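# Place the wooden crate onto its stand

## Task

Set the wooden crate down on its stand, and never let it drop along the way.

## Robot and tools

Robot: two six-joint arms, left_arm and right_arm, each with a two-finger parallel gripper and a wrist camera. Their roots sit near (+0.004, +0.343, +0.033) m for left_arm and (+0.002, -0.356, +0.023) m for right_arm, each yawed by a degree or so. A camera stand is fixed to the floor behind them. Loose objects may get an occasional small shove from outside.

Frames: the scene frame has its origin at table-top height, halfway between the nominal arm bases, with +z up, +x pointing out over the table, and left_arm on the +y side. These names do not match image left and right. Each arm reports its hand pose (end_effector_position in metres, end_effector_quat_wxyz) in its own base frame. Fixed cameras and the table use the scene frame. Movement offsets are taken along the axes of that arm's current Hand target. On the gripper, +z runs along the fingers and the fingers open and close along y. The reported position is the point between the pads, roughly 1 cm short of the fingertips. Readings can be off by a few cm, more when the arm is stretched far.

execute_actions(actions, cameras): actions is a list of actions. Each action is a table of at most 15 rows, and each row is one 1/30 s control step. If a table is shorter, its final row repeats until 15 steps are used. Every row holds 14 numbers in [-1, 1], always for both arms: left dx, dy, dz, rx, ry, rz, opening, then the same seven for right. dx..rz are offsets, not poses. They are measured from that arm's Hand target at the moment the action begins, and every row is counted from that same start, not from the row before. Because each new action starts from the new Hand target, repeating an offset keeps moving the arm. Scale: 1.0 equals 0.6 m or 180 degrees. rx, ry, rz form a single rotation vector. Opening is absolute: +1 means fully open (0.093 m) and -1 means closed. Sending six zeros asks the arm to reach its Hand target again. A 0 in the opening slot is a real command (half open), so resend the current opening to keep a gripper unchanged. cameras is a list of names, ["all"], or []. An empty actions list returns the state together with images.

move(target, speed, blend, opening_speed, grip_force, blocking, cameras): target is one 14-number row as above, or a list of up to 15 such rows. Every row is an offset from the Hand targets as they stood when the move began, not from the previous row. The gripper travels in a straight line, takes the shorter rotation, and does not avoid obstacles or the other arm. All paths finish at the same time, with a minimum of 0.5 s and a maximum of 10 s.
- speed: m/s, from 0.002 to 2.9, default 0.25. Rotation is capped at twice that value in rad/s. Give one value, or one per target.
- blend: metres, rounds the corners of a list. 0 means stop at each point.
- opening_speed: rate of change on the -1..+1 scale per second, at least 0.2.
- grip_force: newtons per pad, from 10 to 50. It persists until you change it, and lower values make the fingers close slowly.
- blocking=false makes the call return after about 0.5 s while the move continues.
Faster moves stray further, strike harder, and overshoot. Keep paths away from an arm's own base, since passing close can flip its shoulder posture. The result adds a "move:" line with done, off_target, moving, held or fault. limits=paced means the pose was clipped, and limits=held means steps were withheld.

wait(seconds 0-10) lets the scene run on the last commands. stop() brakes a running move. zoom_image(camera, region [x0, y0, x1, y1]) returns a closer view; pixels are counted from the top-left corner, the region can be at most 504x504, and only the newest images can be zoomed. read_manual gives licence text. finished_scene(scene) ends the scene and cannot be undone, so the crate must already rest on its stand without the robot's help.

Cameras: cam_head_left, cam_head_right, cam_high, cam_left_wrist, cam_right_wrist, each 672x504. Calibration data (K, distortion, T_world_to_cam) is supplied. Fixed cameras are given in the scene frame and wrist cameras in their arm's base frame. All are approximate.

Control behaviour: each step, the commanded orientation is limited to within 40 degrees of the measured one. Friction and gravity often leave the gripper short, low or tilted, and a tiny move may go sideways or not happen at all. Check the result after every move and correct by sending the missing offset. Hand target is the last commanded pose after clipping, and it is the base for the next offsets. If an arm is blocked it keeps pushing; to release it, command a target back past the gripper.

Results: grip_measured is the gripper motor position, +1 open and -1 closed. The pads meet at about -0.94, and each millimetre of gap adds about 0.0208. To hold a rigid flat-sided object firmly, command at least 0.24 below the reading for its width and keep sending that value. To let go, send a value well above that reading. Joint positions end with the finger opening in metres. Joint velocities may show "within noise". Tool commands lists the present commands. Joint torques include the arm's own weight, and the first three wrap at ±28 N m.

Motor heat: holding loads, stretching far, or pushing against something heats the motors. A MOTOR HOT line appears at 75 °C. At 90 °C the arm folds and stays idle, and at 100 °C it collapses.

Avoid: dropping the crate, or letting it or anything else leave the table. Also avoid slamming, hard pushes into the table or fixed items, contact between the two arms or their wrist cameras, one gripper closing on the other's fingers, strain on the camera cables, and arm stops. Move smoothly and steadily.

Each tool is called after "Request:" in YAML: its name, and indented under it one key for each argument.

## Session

Request:
execute_actions:
  actions: []

Request:
zoom_image:
  camera: "cam_high"
  region: [130, 30, 430, 330]

Request:
zoom_image:
  camera: "cam_head_right"
  region: [50, 120, 420, 390]

Scene clock: 0.00 s.
left_arm: end_effector_position=(+0.3931, -0.0118, +0.0844) grip_measured=+1.000 end_effector_quat_wxyz=(+0.569, +0.015, +0.822, +0.004) | right_arm: end_effector_position=(+0.3792, +0.0057, +0.1064) grip_measured=+1.000 end_effector_quat_wxyz=(+0.587, -0.051, +0.803, +0.090)
Joint positions: left_arm=[-0.043 1.583 0.376 0.846 -0.029 0.014 0.093] | right_arm=[-0.128 1.482 0.342 0.823 -0.327 -0.016 0.093]
Joint velocities: within noise
Joint torques (N m): no reading
Heat: left arm: 24 °C; right arm: 27 °C.
Hand target: left_arm +0.3961, -0.0119, +0.0913; +0.577, +0.015, +0.817, +0.004 | right_arm +0.3817, +0.0054, +0.1124; +0.594, -0.052, +0.798, +0.089
Tool commands: left_gripper/opening=+1.0 right_gripper/opening=+1.0
camera_calibration:
cam_left_wrist: T_world_to_cam=[[-0.0223816, -0.999365, -0.0277301, -0.00143422], [-0.705273, 0.0354419, -0.708049, 0.377356], [0.708582, 0.00370998, -0.705619, -0.137731], [0, 0, 0, 1]] pos_world=[0.363701, -0.0142966, 0.169961]
cam_right_wrist: T_world_to_cam=[[0.184261, -0.980848, -0.0631317, -0.0597052], [-0.671684, -0.0787684, -0.736638, 0.372703], [0.717557, 0.178138, -0.673334, -0.114381], [0, 0, 0, 1]] pos_world=[0.343414, -0.00882889, 0.193761]

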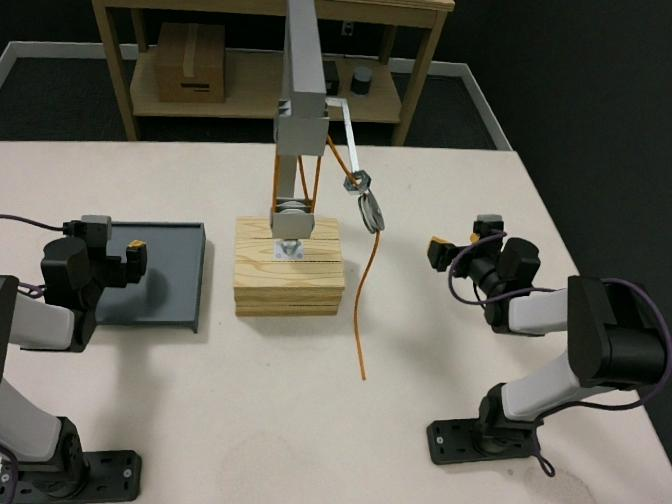

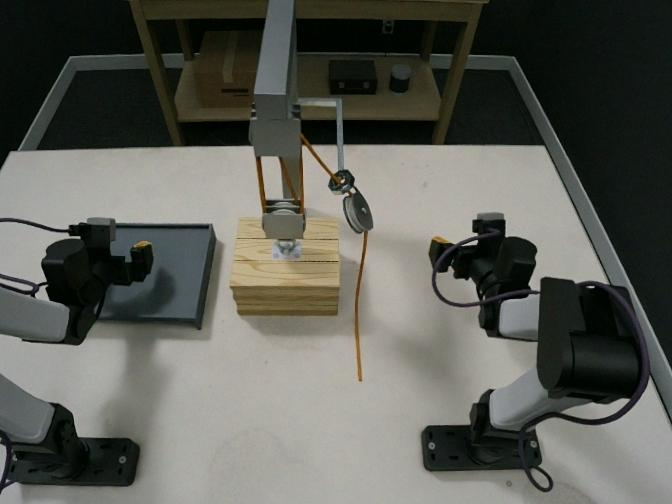

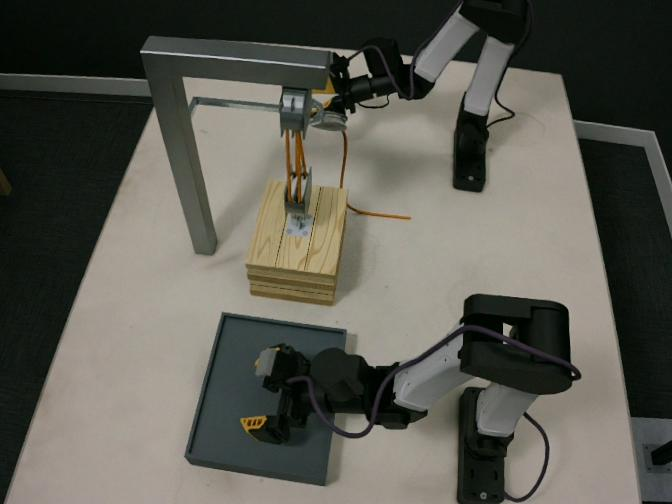

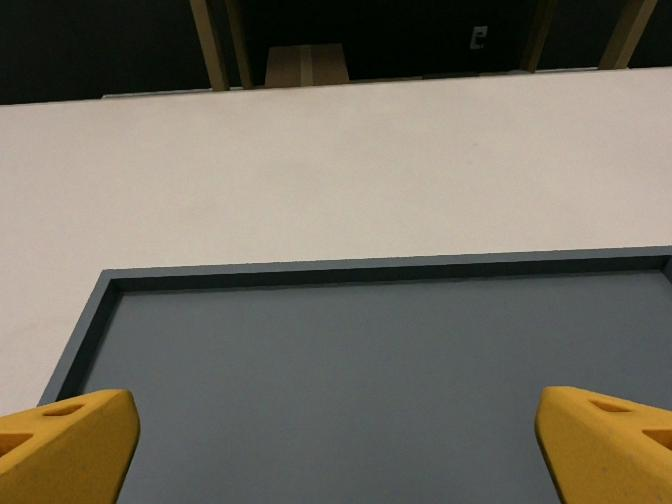

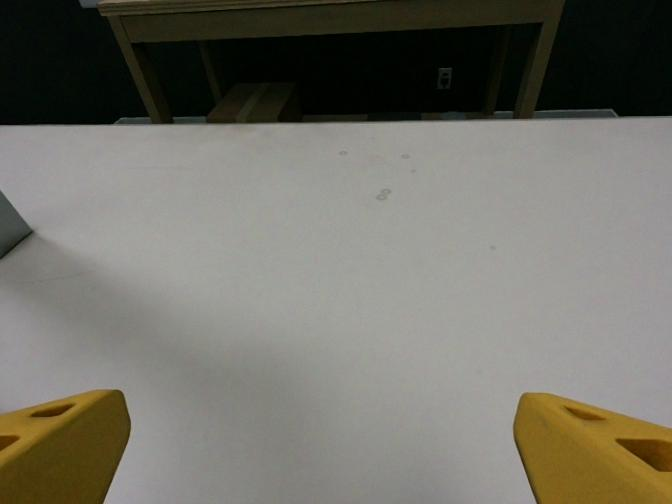

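Scaled by 1.680 from the camera's 672x504 image, which has a finer 960x720 frame.

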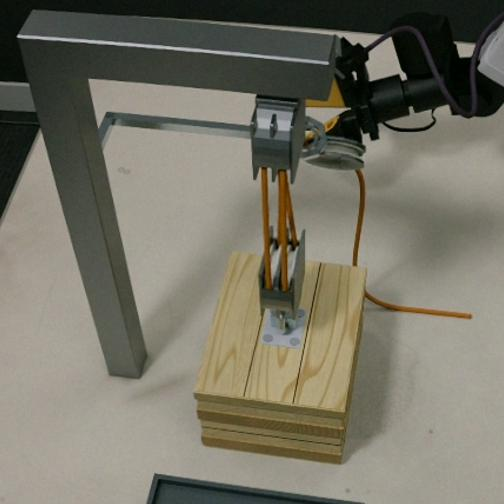

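Scaled by 1.362 from the camera's 672x504 image, which has a finer 960x720 frame.

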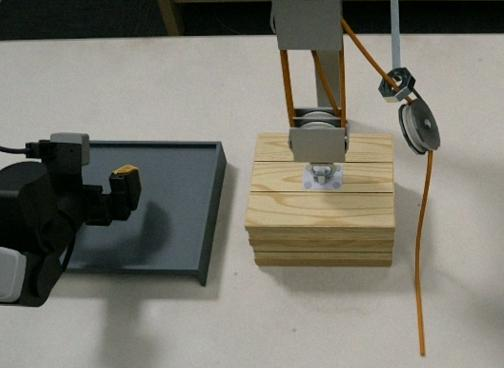

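Request:
move:
  target: [0.046,0.18,-0.087,0.052,0.305,-0.057,0,0.07,0.362,-0.2245,-0.0741,-0.0865,-0.0363,0.1]
  speed: 0.25
  cameras: ["cam_left_wrist","cam_right_wrist","cam_high"]

Scene clock: 21.40 s.
left_arm: end_effector_position=(+0.3346, +0.0940, +0.0818) grip_measured=+0.001 end_effector_quat_wxyz=(+0.128, -0.019, +0.986, -0.105) | right_arm: end_effector_position=(+0.2035, +0.1938, +0.1292) grip_measured=+0.103 end_effector_quat_wxyz=(+0.654, -0.154, +0.730, +0.125)
Joint positions: left_arm=[0.414 1.729 1.248 -0.929 0.292 0.351 0.045] | right_arm=[1.207 1.069 0.01 0.894 0.803 0.102 0.05]
Joint torques (N m): left_arm=[0.85 -5.82 9.25 0.65 0.32 0.19] | right_arm=[1.01 -0.42 4.75 2.04 0.25 0.19]
Heat: left arm: 28 °C; right arm: 30 °C.
Hand target: left_arm +0.3399, +0.0973, +0.0852; +0.132, -0.014, +0.986, -0.104 | right_arm +0.2022, +0.1915, +0.1271; +0.690, -0.153, +0.691, +0.153
Off the commanded pose: left_arm 0.007 m, 1 deg | right_arm 0.003 m, 7 deg.
joint sent to its limit (right arm) — joint 3 (elbow), lower limit, where the elbow is as bent as it goes. The joint targets are off in orientation, not in position.
move: off_target (right_arm)
camera_calibration:
cam_left_wrist: T_world_to_cam=[[0.0067872, -0.977338, 0.211578, 0.0715988], [-0.9865, 0.0280759, 0.161337, 0.354119], [-0.163621, -0.209816, -0.963953, 0.234574], [0, 0, 0, 1]] pos_world=[0.387233, 0.109252, 0.153838]
cam_right_wrist: T_world_to_cam=[[0.381576, -0.923518, 0.038916, 0.094205], [-0.474159, -0.231704, -0.849404, 0.290304], [0.793457, 0.305659, -0.526307, -0.0656281], [0, 0, 0, 1]] pos_world=[0.153777, 0.174324, 0.208379]
Images, in order (width x height): cam_high 672x504, cam_left_wrist 672x504, cam_right_wrist 672x504.

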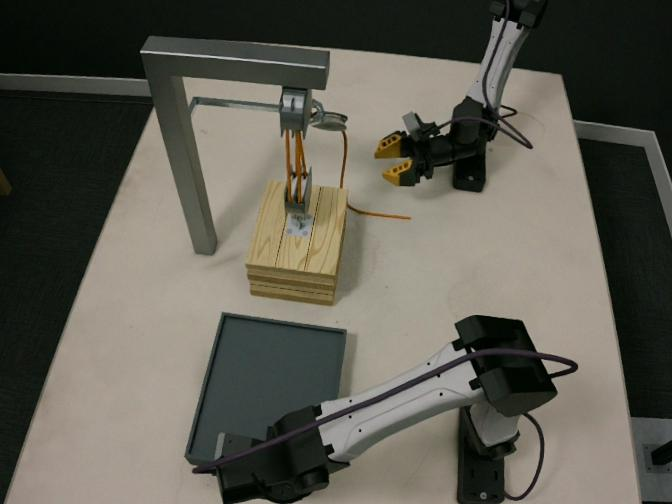

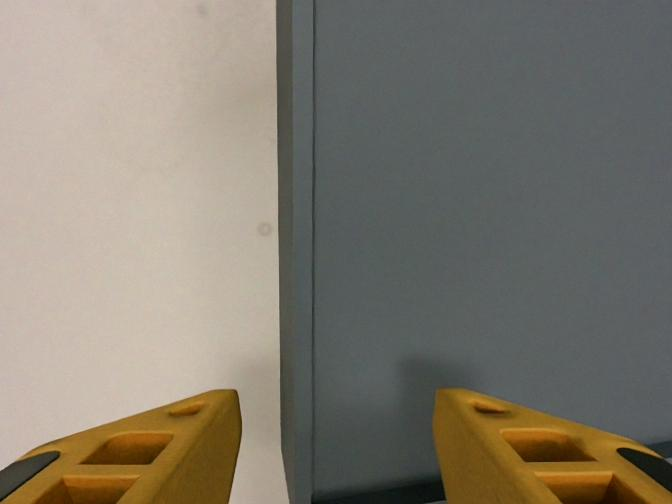

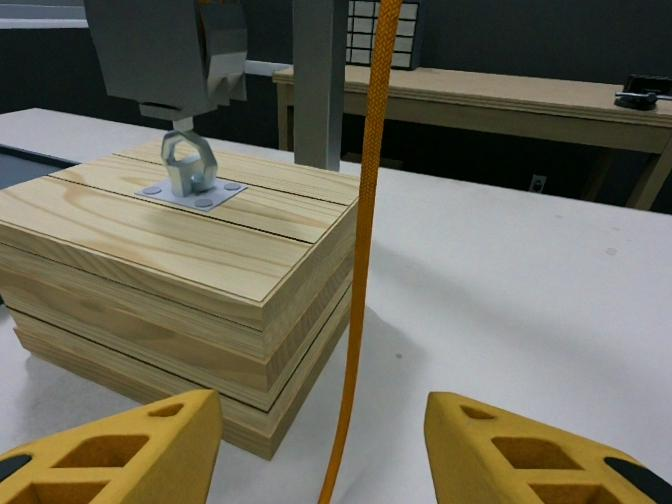

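Request:
move:
  target: [0.0277,0.0175,0.0955,0,0,0,0,-0.005,-0.030,0.208,0,0,0,0.1]
  speed: 0.1
  cameras: ["cam_left_wrist","cam_right_wrist","cam_high","cam_head_right"]

Request:
zoom_image:
  camera: "cam_high"
  region: [270, 60, 420, 210]

Request:
zoom_image:
  camera: "cam_head_right"
  region: [300, 160, 460, 300]

Scene clock: 30.93 s.
left_arm: end_effector_position=(+0.3381, +0.0956, +0.0292) grip_measured=+0.001 end_effector_quat_wxyz=(+0.132, -0.019, +0.986, -0.103) | right_arm: end_effector_position=(+0.3193, +0.2115, +0.1145) grip_measured=+0.102 end_effector_quat_wxyz=(+0.674, -0.143, +0.715, +0.121)
Joint positions: left_arm=[0.414 1.803 1.114 -0.712 0.292 0.351 0.045] | right_arm=[0.744 1.782 0.261 1.454 0.368 0.004 0.05]
Joint torques (N m): left_arm=[0.5 -6.08 5.72 0.93 0.33 0.13] | right_arm=[0.46 -3.88 6.16 2.49 -0.61 -0.04]
Heat: left arm: 28 °C; right arm: 30 °C.
Hand target: left_arm +0.3389, +0.0952, +0.0247; +0.132, -0.014, +0.986, -0.104 | right_arm +0.3229, +0.2279, +0.1300; +0.690, -0.153, +0.691, +0.153
Off the commanded pose: left_arm 0.005 m, 1 deg | right_arm 0.023 m, 5 deg.
move: off_target (right_arm)
camera_calibration:
cam_left_wrist: T_world_to_cam=[[0.00485495, -0.978209, 0.207566, 0.0850302], [-0.987979, 0.0273802, 0.152145, 0.366863], [-0.154513, -0.205809, -0.966317, 0.181406], [0, 0, 0, 1]] pos_world=[0.39007, 0.110468, 0.10183]
cam_right_wrist: T_world_to_cam=[[0.360039, -0.932052, 0.0406227, 0.0753698], [-0.436274, -0.206696, -0.875752, 0.322372], [0.824643, 0.297582, -0.481049, -0.184049], [0, 0, 0, 1]] pos_world=[0.265282, 0.191651, 0.19072]
Images, in order (width x height): cam_head_right 672x504, cam_high 672x504, cam_left_wrist 672x504, cam_right_wrist 672x504.

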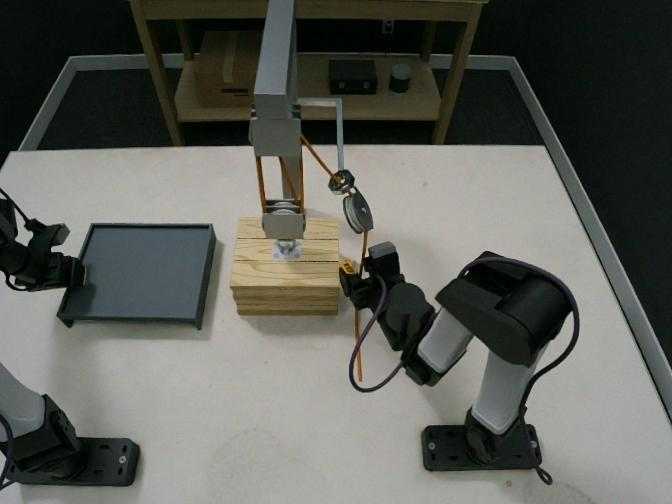

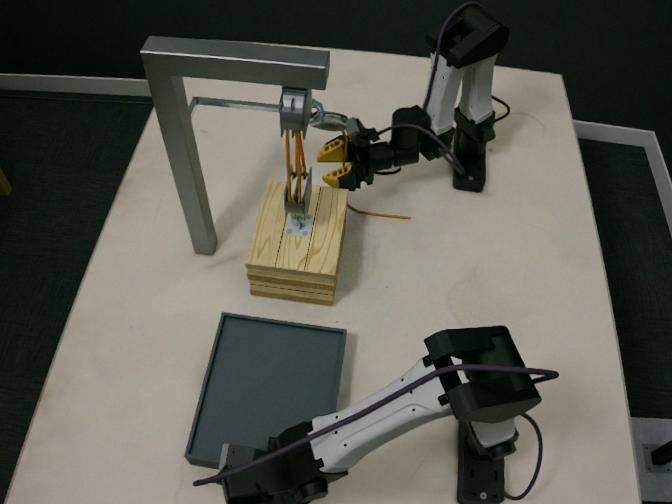

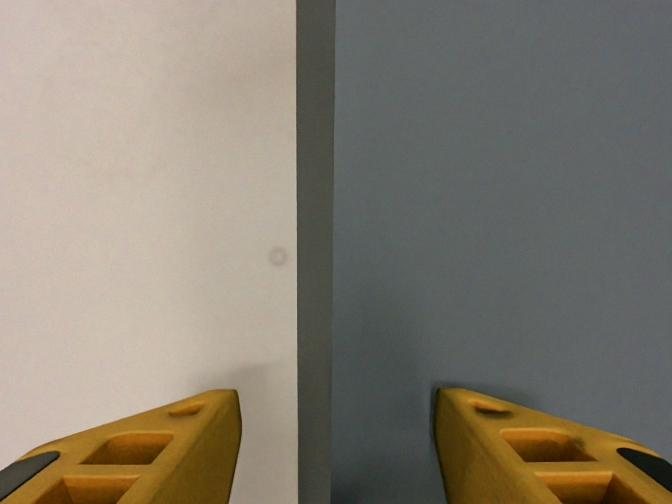

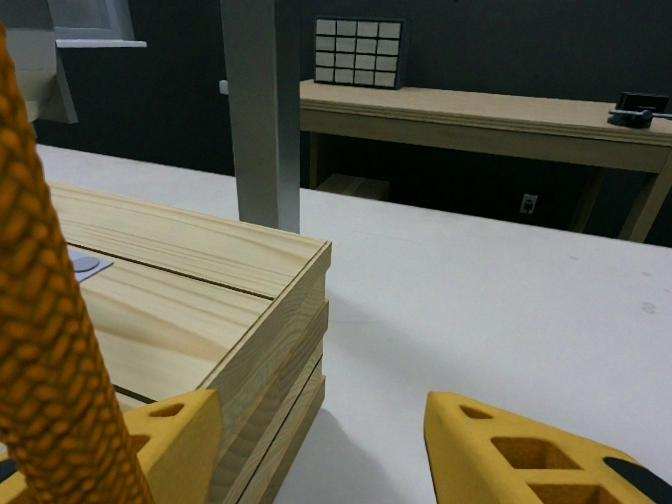

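Scaled by 3.360 from the camera's 672x504 image, which has a finer 960x720 frame.

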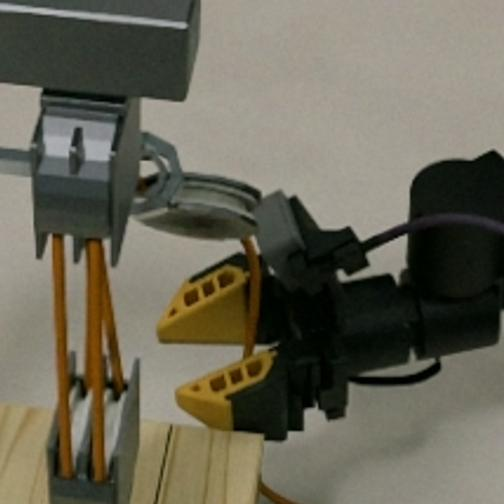

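Scaled by 3.150 from the camera's 672x504 image, which has a finer 960x720 frame.

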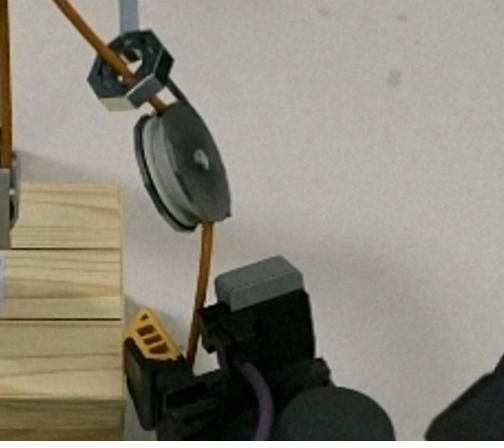

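Request:
move:
  target:
    - [0,0,0,0,0,0,0,0,0.022,-0.012,0,0,0,0.1]
    - [0,0,0,0,0,0,-1,0,0.022,-0.012,0,0,0,-1]
  speed: 0.08
  opening_speed: 0.6
  cameras: ["cam_left_wrist","cam_right_wrist","cam_high"]

Request:
zoom_image:
  camera: "cam_high"
  region: [270, 60, 420, 210]

Scene clock: 36.23 s.
left_arm: end_effector_position=(+0.3383, +0.0955, +0.0293) grip_measured=-0.916 end_effector_quat_wxyz=(+0.133, -0.016, +0.986, -0.103) | right_arm: end_effector_position=(+0.3100, +0.2270, +0.1197) grip_measured=-0.965 end_effector_quat_wxyz=(+0.678, -0.152, +0.706, +0.135)
Joint positions: left_arm=[0.414 1.803 1.114 -0.711 0.293 0.357 0.001] | right_arm=[0.8 1.782 0.269 1.466 0.392 0.002 0]
Joint torques (N m): left_arm=[0.23 -6.09 5.87 0.87 0.29 0.04] | right_arm=[1.03 -3.96 5.12 2.41 -0.2 0.02]
Heat: left arm: 28 °C; right arm: 31 °C.
Hand target: left_arm +0.3389, +0.0953, +0.0247; +0.132, -0.014, +0.986, -0.103 | right_arm +0.3109, +0.2369, +0.1300; +0.690, -0.153, +0.691, +0.153
Off the commanded pose: left_arm 0.005 m, 0 deg | right_arm 0.014 m, 3 deg.
move: off_target (right_arm); target 2's new opening was sent with right_arm's hand 0.031 m and 7 deg from that target
camera_calibration:
cam_left_wrist: T_world_to_cam=[[-0.0010007, -0.978441, 0.206523, 0.0870177], [-0.988131, 0.0326921, 0.150097, 0.366624], [-0.153613, -0.203921, -0.96686, 0.181028], [0, 0, 0, 1]] pos_world=[0.390167, 0.110071, 0.102028]
cam_right_wrist: T_world_to_cam=[[0.389643, -0.920237, 0.0366276, 0.0815185], [-0.415371, -0.211093, -0.88482, 0.32165], [0.821976, 0.32955, -0.464491, -0.186903], [0, 0, 0, 1]] pos_world=[0.255471, 0.204508, 0.194802]
Images, in order (width x height): cam_high 672x504, cam_left_wrist 672x504, cam_right_wrist 672x504.

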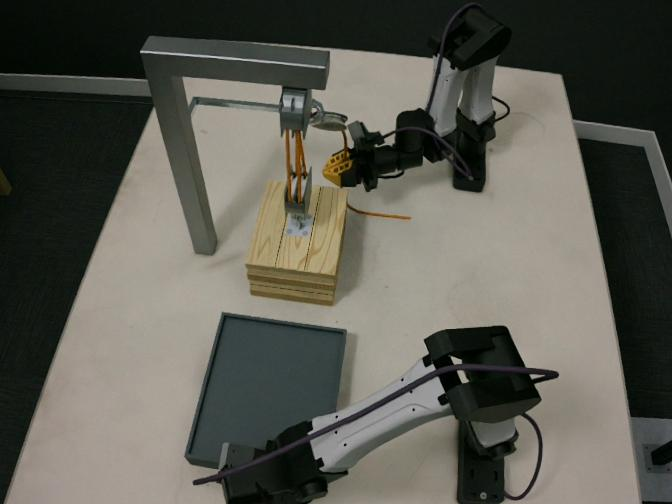

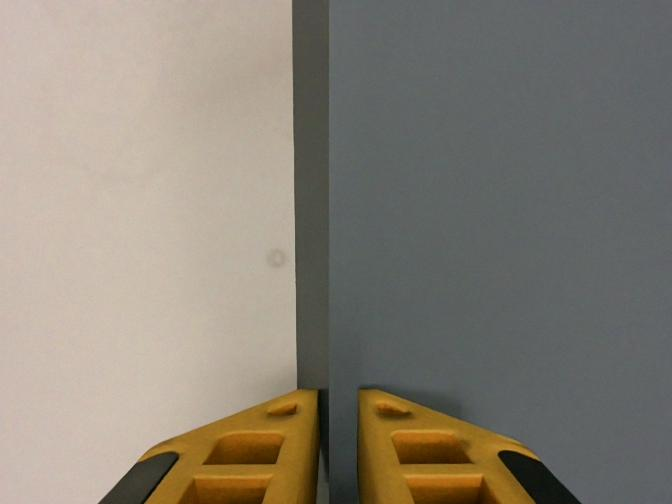

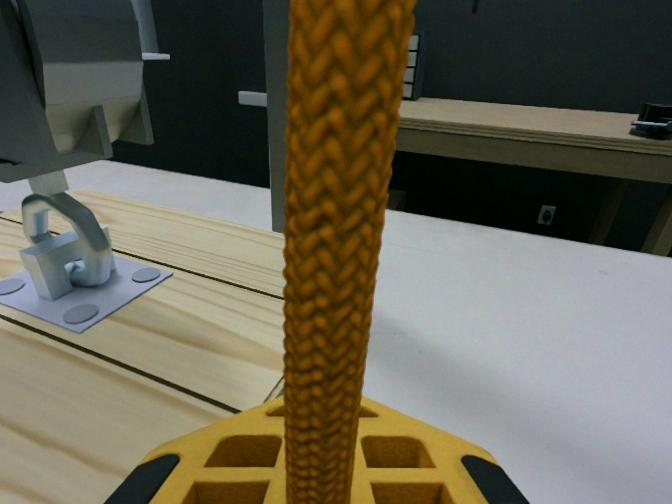

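Scaled by 3.360 from the camera's 672x504 image, which has a finer 960x720 frame.

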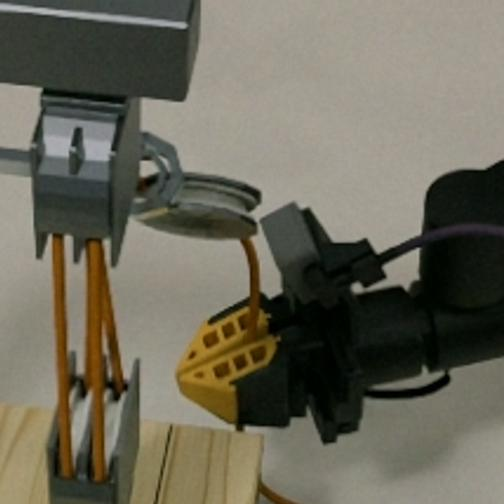

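Request:
move:
  target:
    - [0,0,0,0,0,0,-1,0.008,-0.131,-0.061,0.143,-0.113,0.285,-1]
    - [0,0,0,0,0,0,-1,0.042,-0.282,-0.132,0.287,-0.227,0.569,-1]
  speed: 0.17
  blend: [0.03,0]
  cameras: ["cam_high","cam_head_right"]

Request:
zoom_image:
  camera: "cam_head_right"
  region: [200, 120, 560, 360]

Request:
zoom_image:
  camera: "cam_high"
  region: [200, 60, 440, 320]

Scene clock: 48.43 s.
left_arm: end_effector_position=(+0.3383, +0.0956, +0.0293) grip_measured=-0.930 end_effector_quat_wxyz=(+0.133, -0.016, +0.986, -0.103) | right_arm: end_effector_position=(+0.3178, +0.1432, +0.1837) grip_measured=-0.965 end_effector_quat_wxyz=(+0.404, +0.616, +0.332, +0.589)
Joint positions: left_arm=[0.414 1.803 1.114 -0.711 0.293 0.357 0.001] | right_arm=[0.82 1.458 0.315 1.176 0.928 2.019 0]
Joint torques (N m): left_arm=[0.24 -6 5.74 0.88 0.31 0.1] | right_arm=[-6.23 -1.59 -1.59 -0.48 2.86 0.71]
Heat: left arm: 28 °C; right arm: 31 °C.
Hand target: left_arm +0.3389, +0.0953, +0.0247; +0.132, -0.014, +0.986, -0.103 | right_arm +0.3105, +0.0501, +0.1049; +0.483, +0.734, +0.303, +0.370
Off the commanded pose: left_arm 0.005 m, 0 deg | right_arm 0.122 m, 30 deg.
joint sent to its limit (right arm) — joint 6 (wrist roll), upper limit. The joint targets are off in position and orientation.
move: off_target (right_arm)
Images, in order (width x height): cam_head_right 672x504, cam_high 672x504.

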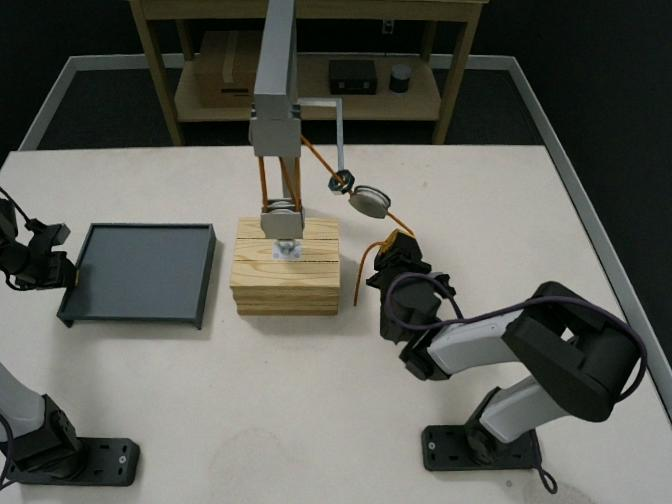

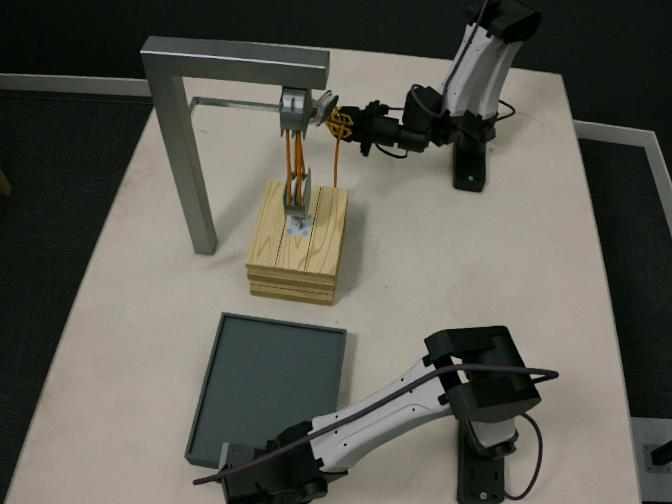

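Scaled by 1.400 from the camera's 672x504 image, which has a finer 960x720 frame.

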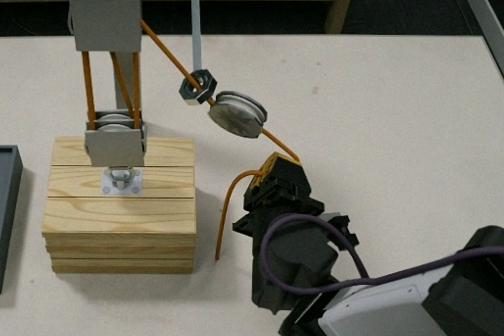

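Scaled by 1.938 from the camera's 672x504 image, which has a finer 960x720 frame.

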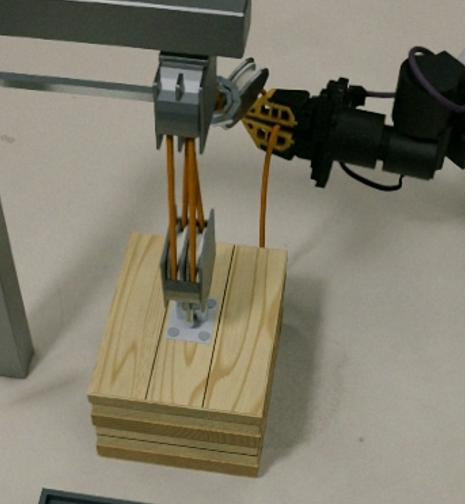

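Request:
move:
  target: [0,0,0,0,0,0,-1,-0.187,0.062,0.334,0.0147,0.1063,-0.111,-1]
  speed: 0.07
  cameras: ["cam_high","cam_head_right","cam_left_wrist"]

Request:
zoom_image:
  camera: "cam_head_right"
  region: [200, 120, 560, 360]

Scene clock: 58.47 s.
left_arm: end_effector_position=(+0.3383, +0.0956, +0.0293) grip_measured=-0.930 end_effector_quat_wxyz=(+0.133, -0.016, +0.986, -0.103) | right_arm: end_effector_position=(+0.3449, -0.0291, +0.1074) grip_measured=-0.965 end_effector_quat_wxyz=(+0.347, +0.271, +0.663, +0.605)
Joint positions: left_arm=[0.414 1.803 1.114 -0.711 0.293 0.357 0.001] | right_arm=[-0.559 1.922 0.374 1.47 -1.219 1.364 0]
Joint torques (N m): left_arm=[0.55 -6.04 5.76 0.86 0.29 0.09] | right_arm=[-9.92 -0.68 4.85 0.77 4.58 0.69]
Heat: left arm: 28 °C; right arm: 36 °C.
Hand target: left_arm +0.3389, +0.0953, +0.0247; +0.132, -0.014, +0.986, -0.103 | right_arm +0.4203, -0.1499, +0.0594; +0.447, +0.543, +0.554, +0.447
Off the commanded pose: left_arm 0.005 m, 0 deg | right_arm 0.150 m, 51 deg; orientation clipped.
move: off_target (right_arm); limits=paced
camera_calibration:
cam_left_wrist: T_world_to_cam=[[-0.000926881, -0.97853, 0.206103, 0.0870432], [-0.988116, 0.0325761, 0.15022, 0.366618], [-0.153709, -0.203515, -0.966931, 0.181027], [0, 0, 0, 1]] pos_world=[0.390167, 0.110073, 0.102027]
Images, in order (width x height): cam_head_right 672x504, cam_high 672x504, cam_left_wrist 672x504.

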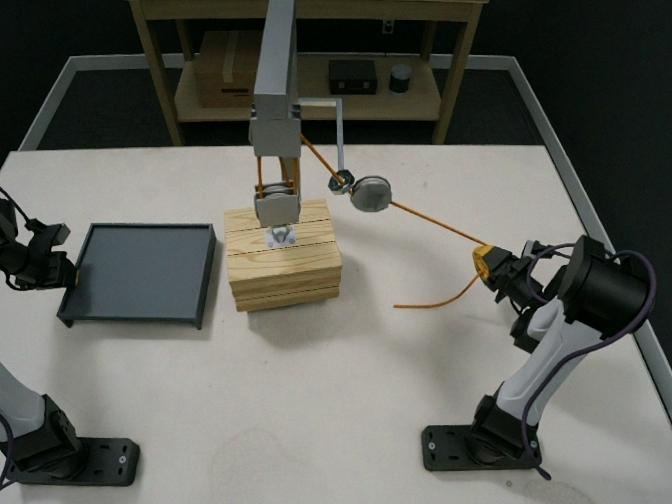

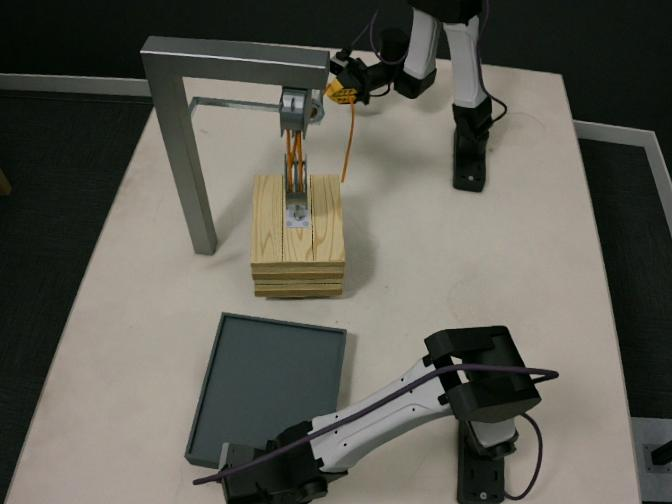

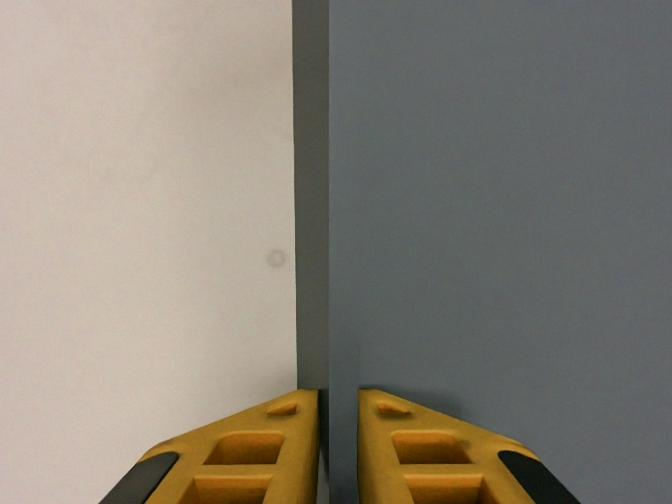

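Scaled by 1.400 from the camera's 672x504 image, which has a finer 960x720 frame.

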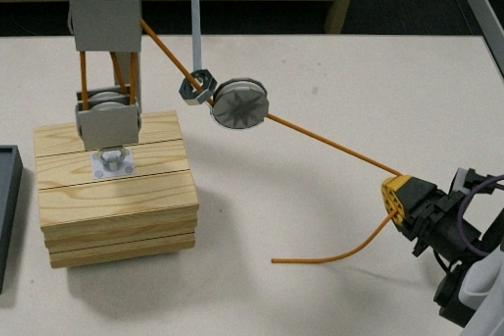

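Request:
move:
  target:
    - [0,0,0,0,0,0,-1,-0.252,0.006,0.166,0,0,0,-1]
    - [0,0,0,0,0,0,-1,-0.403,0.003,0.233,0,0,0,-1]
  speed: 0.1
  blend: [0.04,0]
  cameras: ["cam_high","cam_head_right","cam_left_wrist"]

Request:
zoom_image:
  camera: "cam_head_right"
  region: [50, 120, 410, 360]

Scene clock: 68.33 s.
left_arm: end_effector_position=(+0.3383, +0.0956, +0.0293) grip_measured=-0.930 end_effector_quat_wxyz=(+0.133, -0.016, +0.986, -0.103) | right_arm: end_effector_position=(+0.5080, -0.2374, +0.0591) grip_measured=-0.965 end_effector_quat_wxyz=(+0.346, +0.181, +0.678, +0.623)
Joint positions: left_arm=[0.414 1.803 1.114 -0.711 0.293 0.357 0.001] | right_arm=[-0.742 2.872 1.926 1.465 -1.542 1.843 0]
Joint torques (N m): left_arm=[0.23 -6.16 5.76 0.89 0.32 0.07] | right_arm=[-13.35 -7.19 7.21 -0.02 3.61 0.68]
Heat: left arm: 29 °C; right arm: 46 °C.
Hand target: left_arm +0.3389, +0.0953, +0.0247; +0.132, -0.014, +0.986, -0.103 | right_arm +0.5605, -0.3903, +0.0353; +0.434, +0.470, +0.591, +0.492
Off the commanded pose: left_arm 0.005 m, 0 deg | right_arm 0.163 m, 50 deg; orientation clipped.
move: off_target (right_arm); limits=paced
camera_calibration:
cam_left_wrist: T_world_to_cam=[[-0.000926881, -0.97853, 0.206103, 0.0870432], [-0.988116, 0.0325761, 0.15022, 0.366618], [-0.153709, -0.203515, -0.966931, 0.181027], [0, 0, 0, 1]] pos_world=[0.390167, 0.110073, 0.102027]
Images, in order (width x height): cam_head_right 672x504, cam_high 672x504, cam_left_wrist 672x504.

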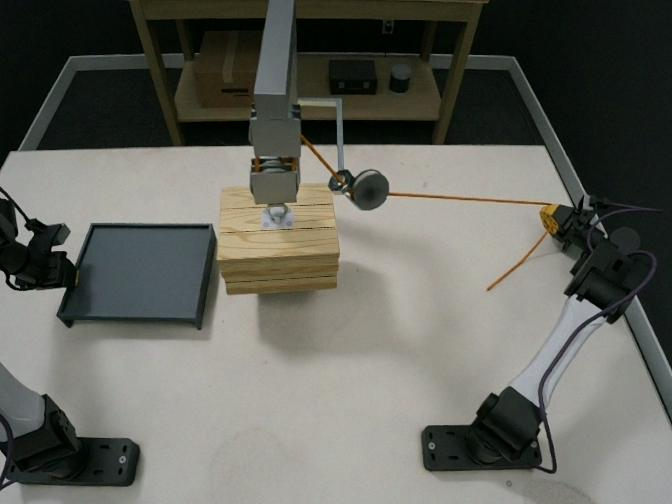

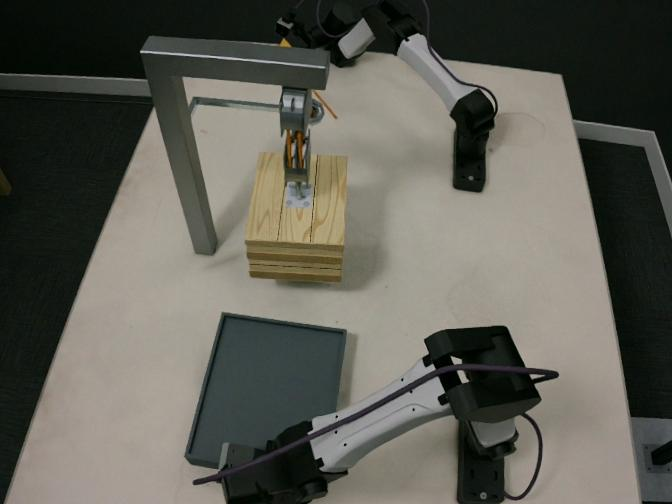

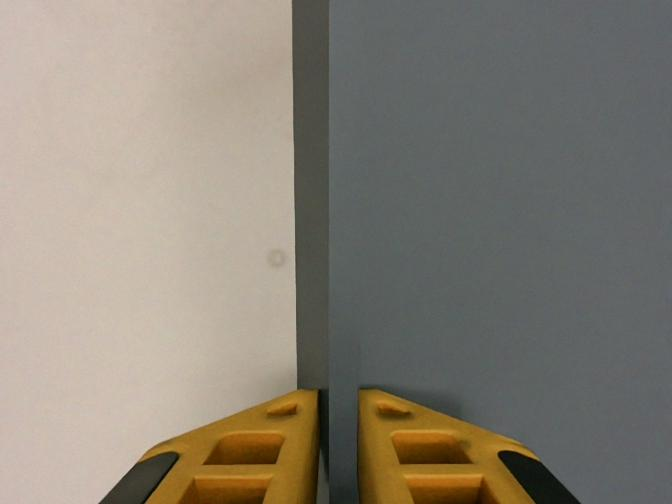

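Scaled by 1.400 from the camera's 672x504 image, which has a finer 960x720 frame.

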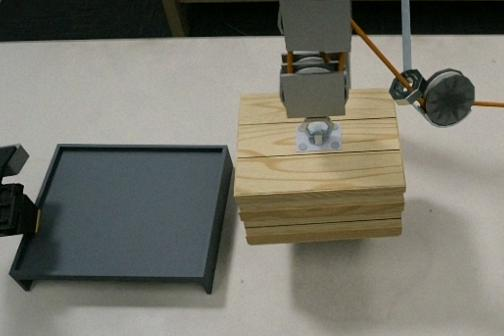

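Request:
move:
  target: [0.0289,-0.5232,0.1075,0,0,0,-1,0,0,0,0,0,0,-1]
  speed: 0.1
  cameras: ["cam_high","cam_head_right","cam_left_wrist"]

Request:
zoom_image:
  camera: "cam_head_right"
  region: [120, 150, 420, 360]

Request:
zoom_image:
  camera: "cam_high"
  region: [180, 130, 420, 390]

Scene clock: 80.07 s.
left_arm: end_effector_position=(+0.3434, -0.2057, +0.0302) grip_measured=-0.936 end_effector_quat_wxyz=(+0.144, -0.038, +0.985, -0.086) | right_arm: end_effector_position=(+0.5129, -0.2441, +0.0601) grip_measured=-0.965 end_effector_quat_wxyz=(+0.347, +0.180, +0.678, +0.622)
Joint positions: left_arm=[-0.546 1.849 1.164 -0.55 -0.015 -0.621 0] | right_arm=[-0.745 2.912 2.008 1.465 -1.542 1.883 0]
Joint torques (N m): left_arm=[-2.25 -5.12 8.01 1.19 0.46 0.18] | right_arm=[-12.75 -7.12 6.83 -0.02 3.5 0.71]
Heat: left arm: 29 °C; right arm: 48 °C.
Hand target: left_arm +0.3389, -0.2256, +0.0244; +0.131, -0.014, +0.986, -0.103 | right_arm +0.5604, -0.3904, +0.0353; +0.434, +0.470, +0.591, +0.492
Off the commanded pose: left_arm 0.021 m, 4 deg | right_arm 0.156 m, 39 deg.
move: off_target (left_arm, right_arm)
camera_calibration:
cam_left_wrist: T_world_to_cam=[[0.0458971, -0.982486, 0.180598, -0.224047], [-0.990729, -0.0216292, 0.134117, 0.371587], [-0.127862, -0.185079, -0.97437, 0.116541], [0, 0, 0, 1]] pos_world=[0.393326, -0.190517, 0.10418]
Images, in order (width x height): cam_head_right 672x504, cam_high 672x504, cam_left_wrist 672x504.

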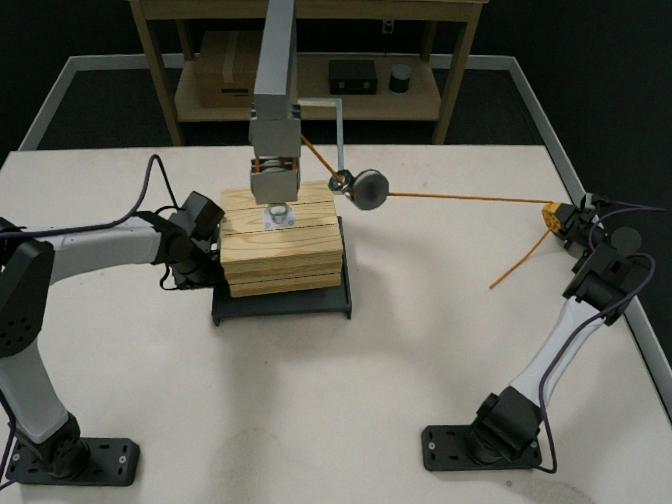

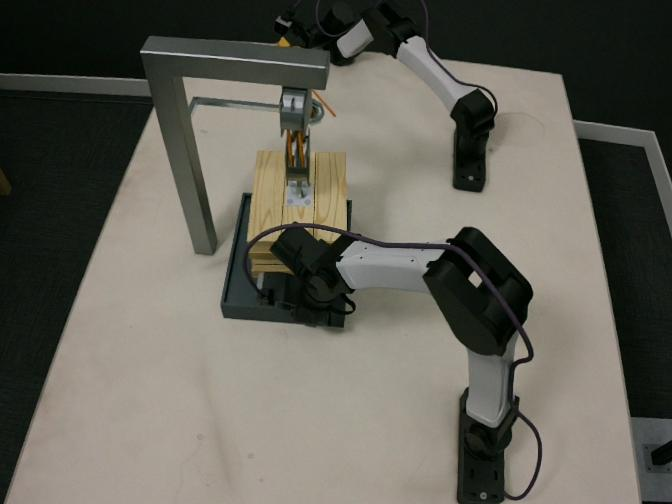

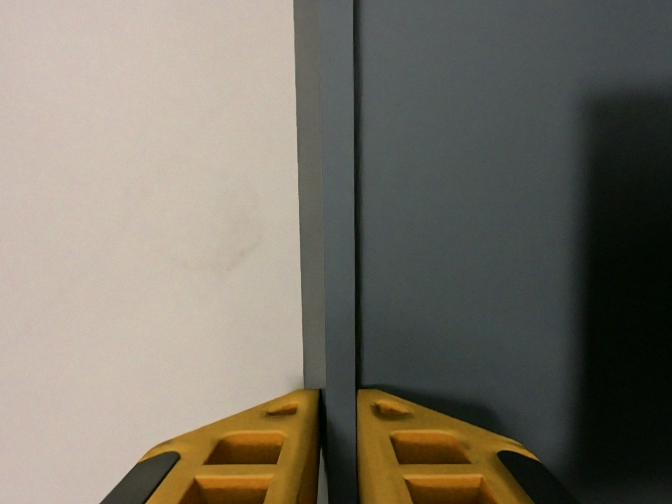

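Scaled by 1.680 from the camera's 672x504 image, which has a finer 960x720 frame.

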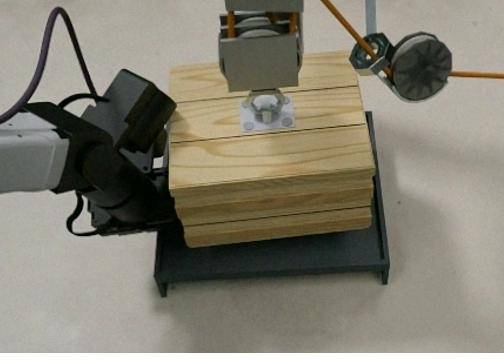

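Scaled by 1.938 from the camera's 672x504 image, which has a finer 960x720 frame.

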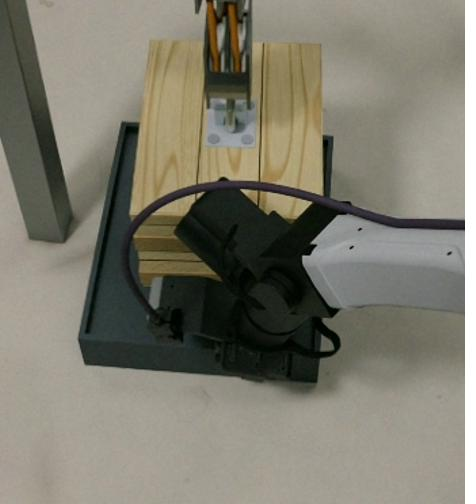

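Request:
move:
  target: [0.031,0.0016,-0.0083,0,0,0,-1,0,0,0,0,0,0,-1]
  speed: 0.08
  cameras: ["cam_high","cam_head_right"]

Request:
zoom_image:
  camera: "cam_head_right"
  region: [120, 150, 420, 360]

Request:
zoom_image:
  camera: "cam_high"
  region: [180, 130, 420, 390]

Scene clock: 86.93 s.
left_arm: end_effector_position=(+0.3424, -0.2059, +0.0300) grip_measured=-0.936 end_effector_quat_wxyz=(+0.160, -0.043, +0.983, -0.084) | right_arm: end_effector_position=(+0.5144, -0.2455, +0.0633) grip_measured=-0.965 end_effector_quat_wxyz=(+0.350, +0.177, +0.679, +0.621)
Joint positions: left_arm=[-0.559 1.831 1.131 -0.51 -0.041 -0.638 0] | right_arm=[-0.745 2.916 2.028 1.465 -1.542 1.889 0]
Joint torques (N m): left_arm=[-3.59 -8.08 4.57 1.02 0.71 0.09] | right_arm=[-12.74 -6.6 7.04 -0.01 3.49 0.75]
Heat: left arm: 30 °C; right arm: 50 °C.
Hand target: left_arm +0.3198, -0.2248, +0.0242; +0.132, -0.014, +0.986, -0.104 | right_arm +0.5604, -0.3904, +0.0353; +0.434, +0.470, +0.591, +0.492
Off the commanded pose: left_arm 0.030 m, 5 deg | right_arm 0.155 m, 39 deg.
move: off_target (left_arm, right_arm)
Images, in order (width x height): cam_head_right 672x504, cam_high 672x504.

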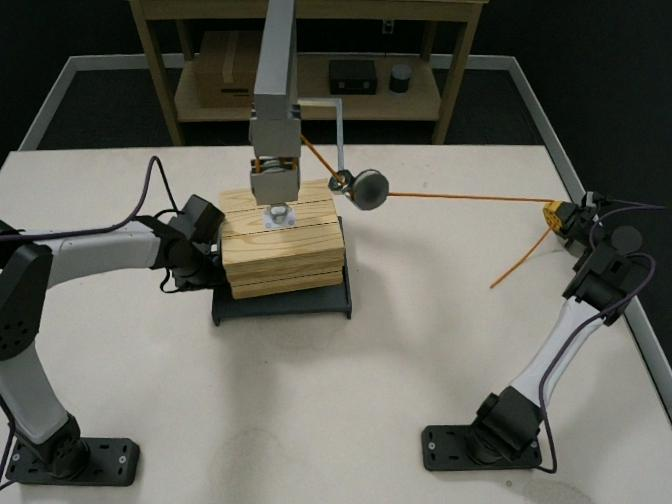

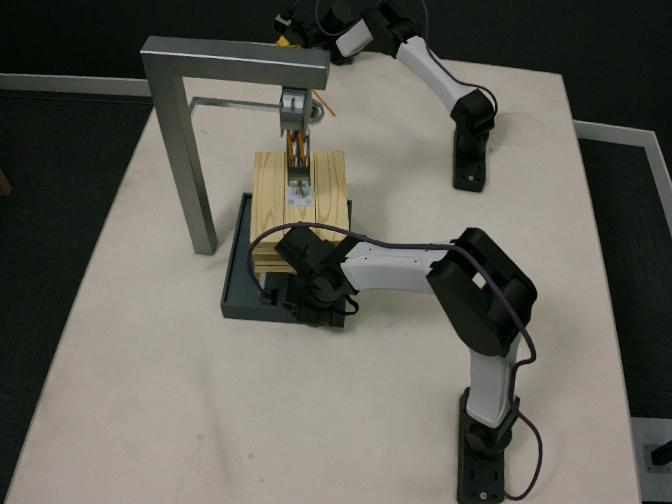

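Scaled by 1.680 from the camera's 672x504 image, which has a finer 960x720 frame.

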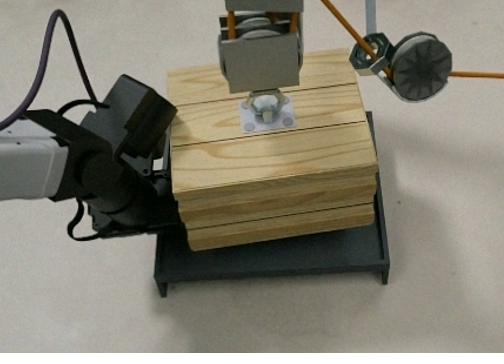

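Scaled by 1.938 from the camera's 672x504 image, which has a finer 960x720 frame.

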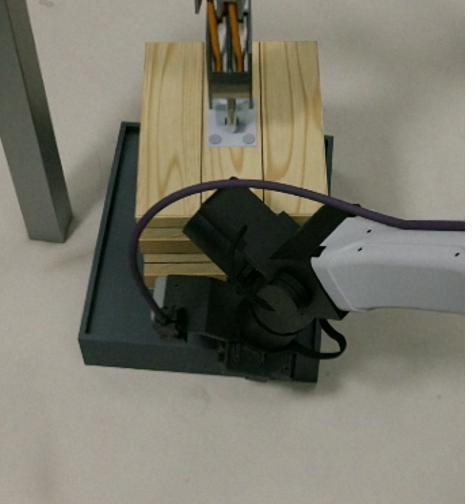

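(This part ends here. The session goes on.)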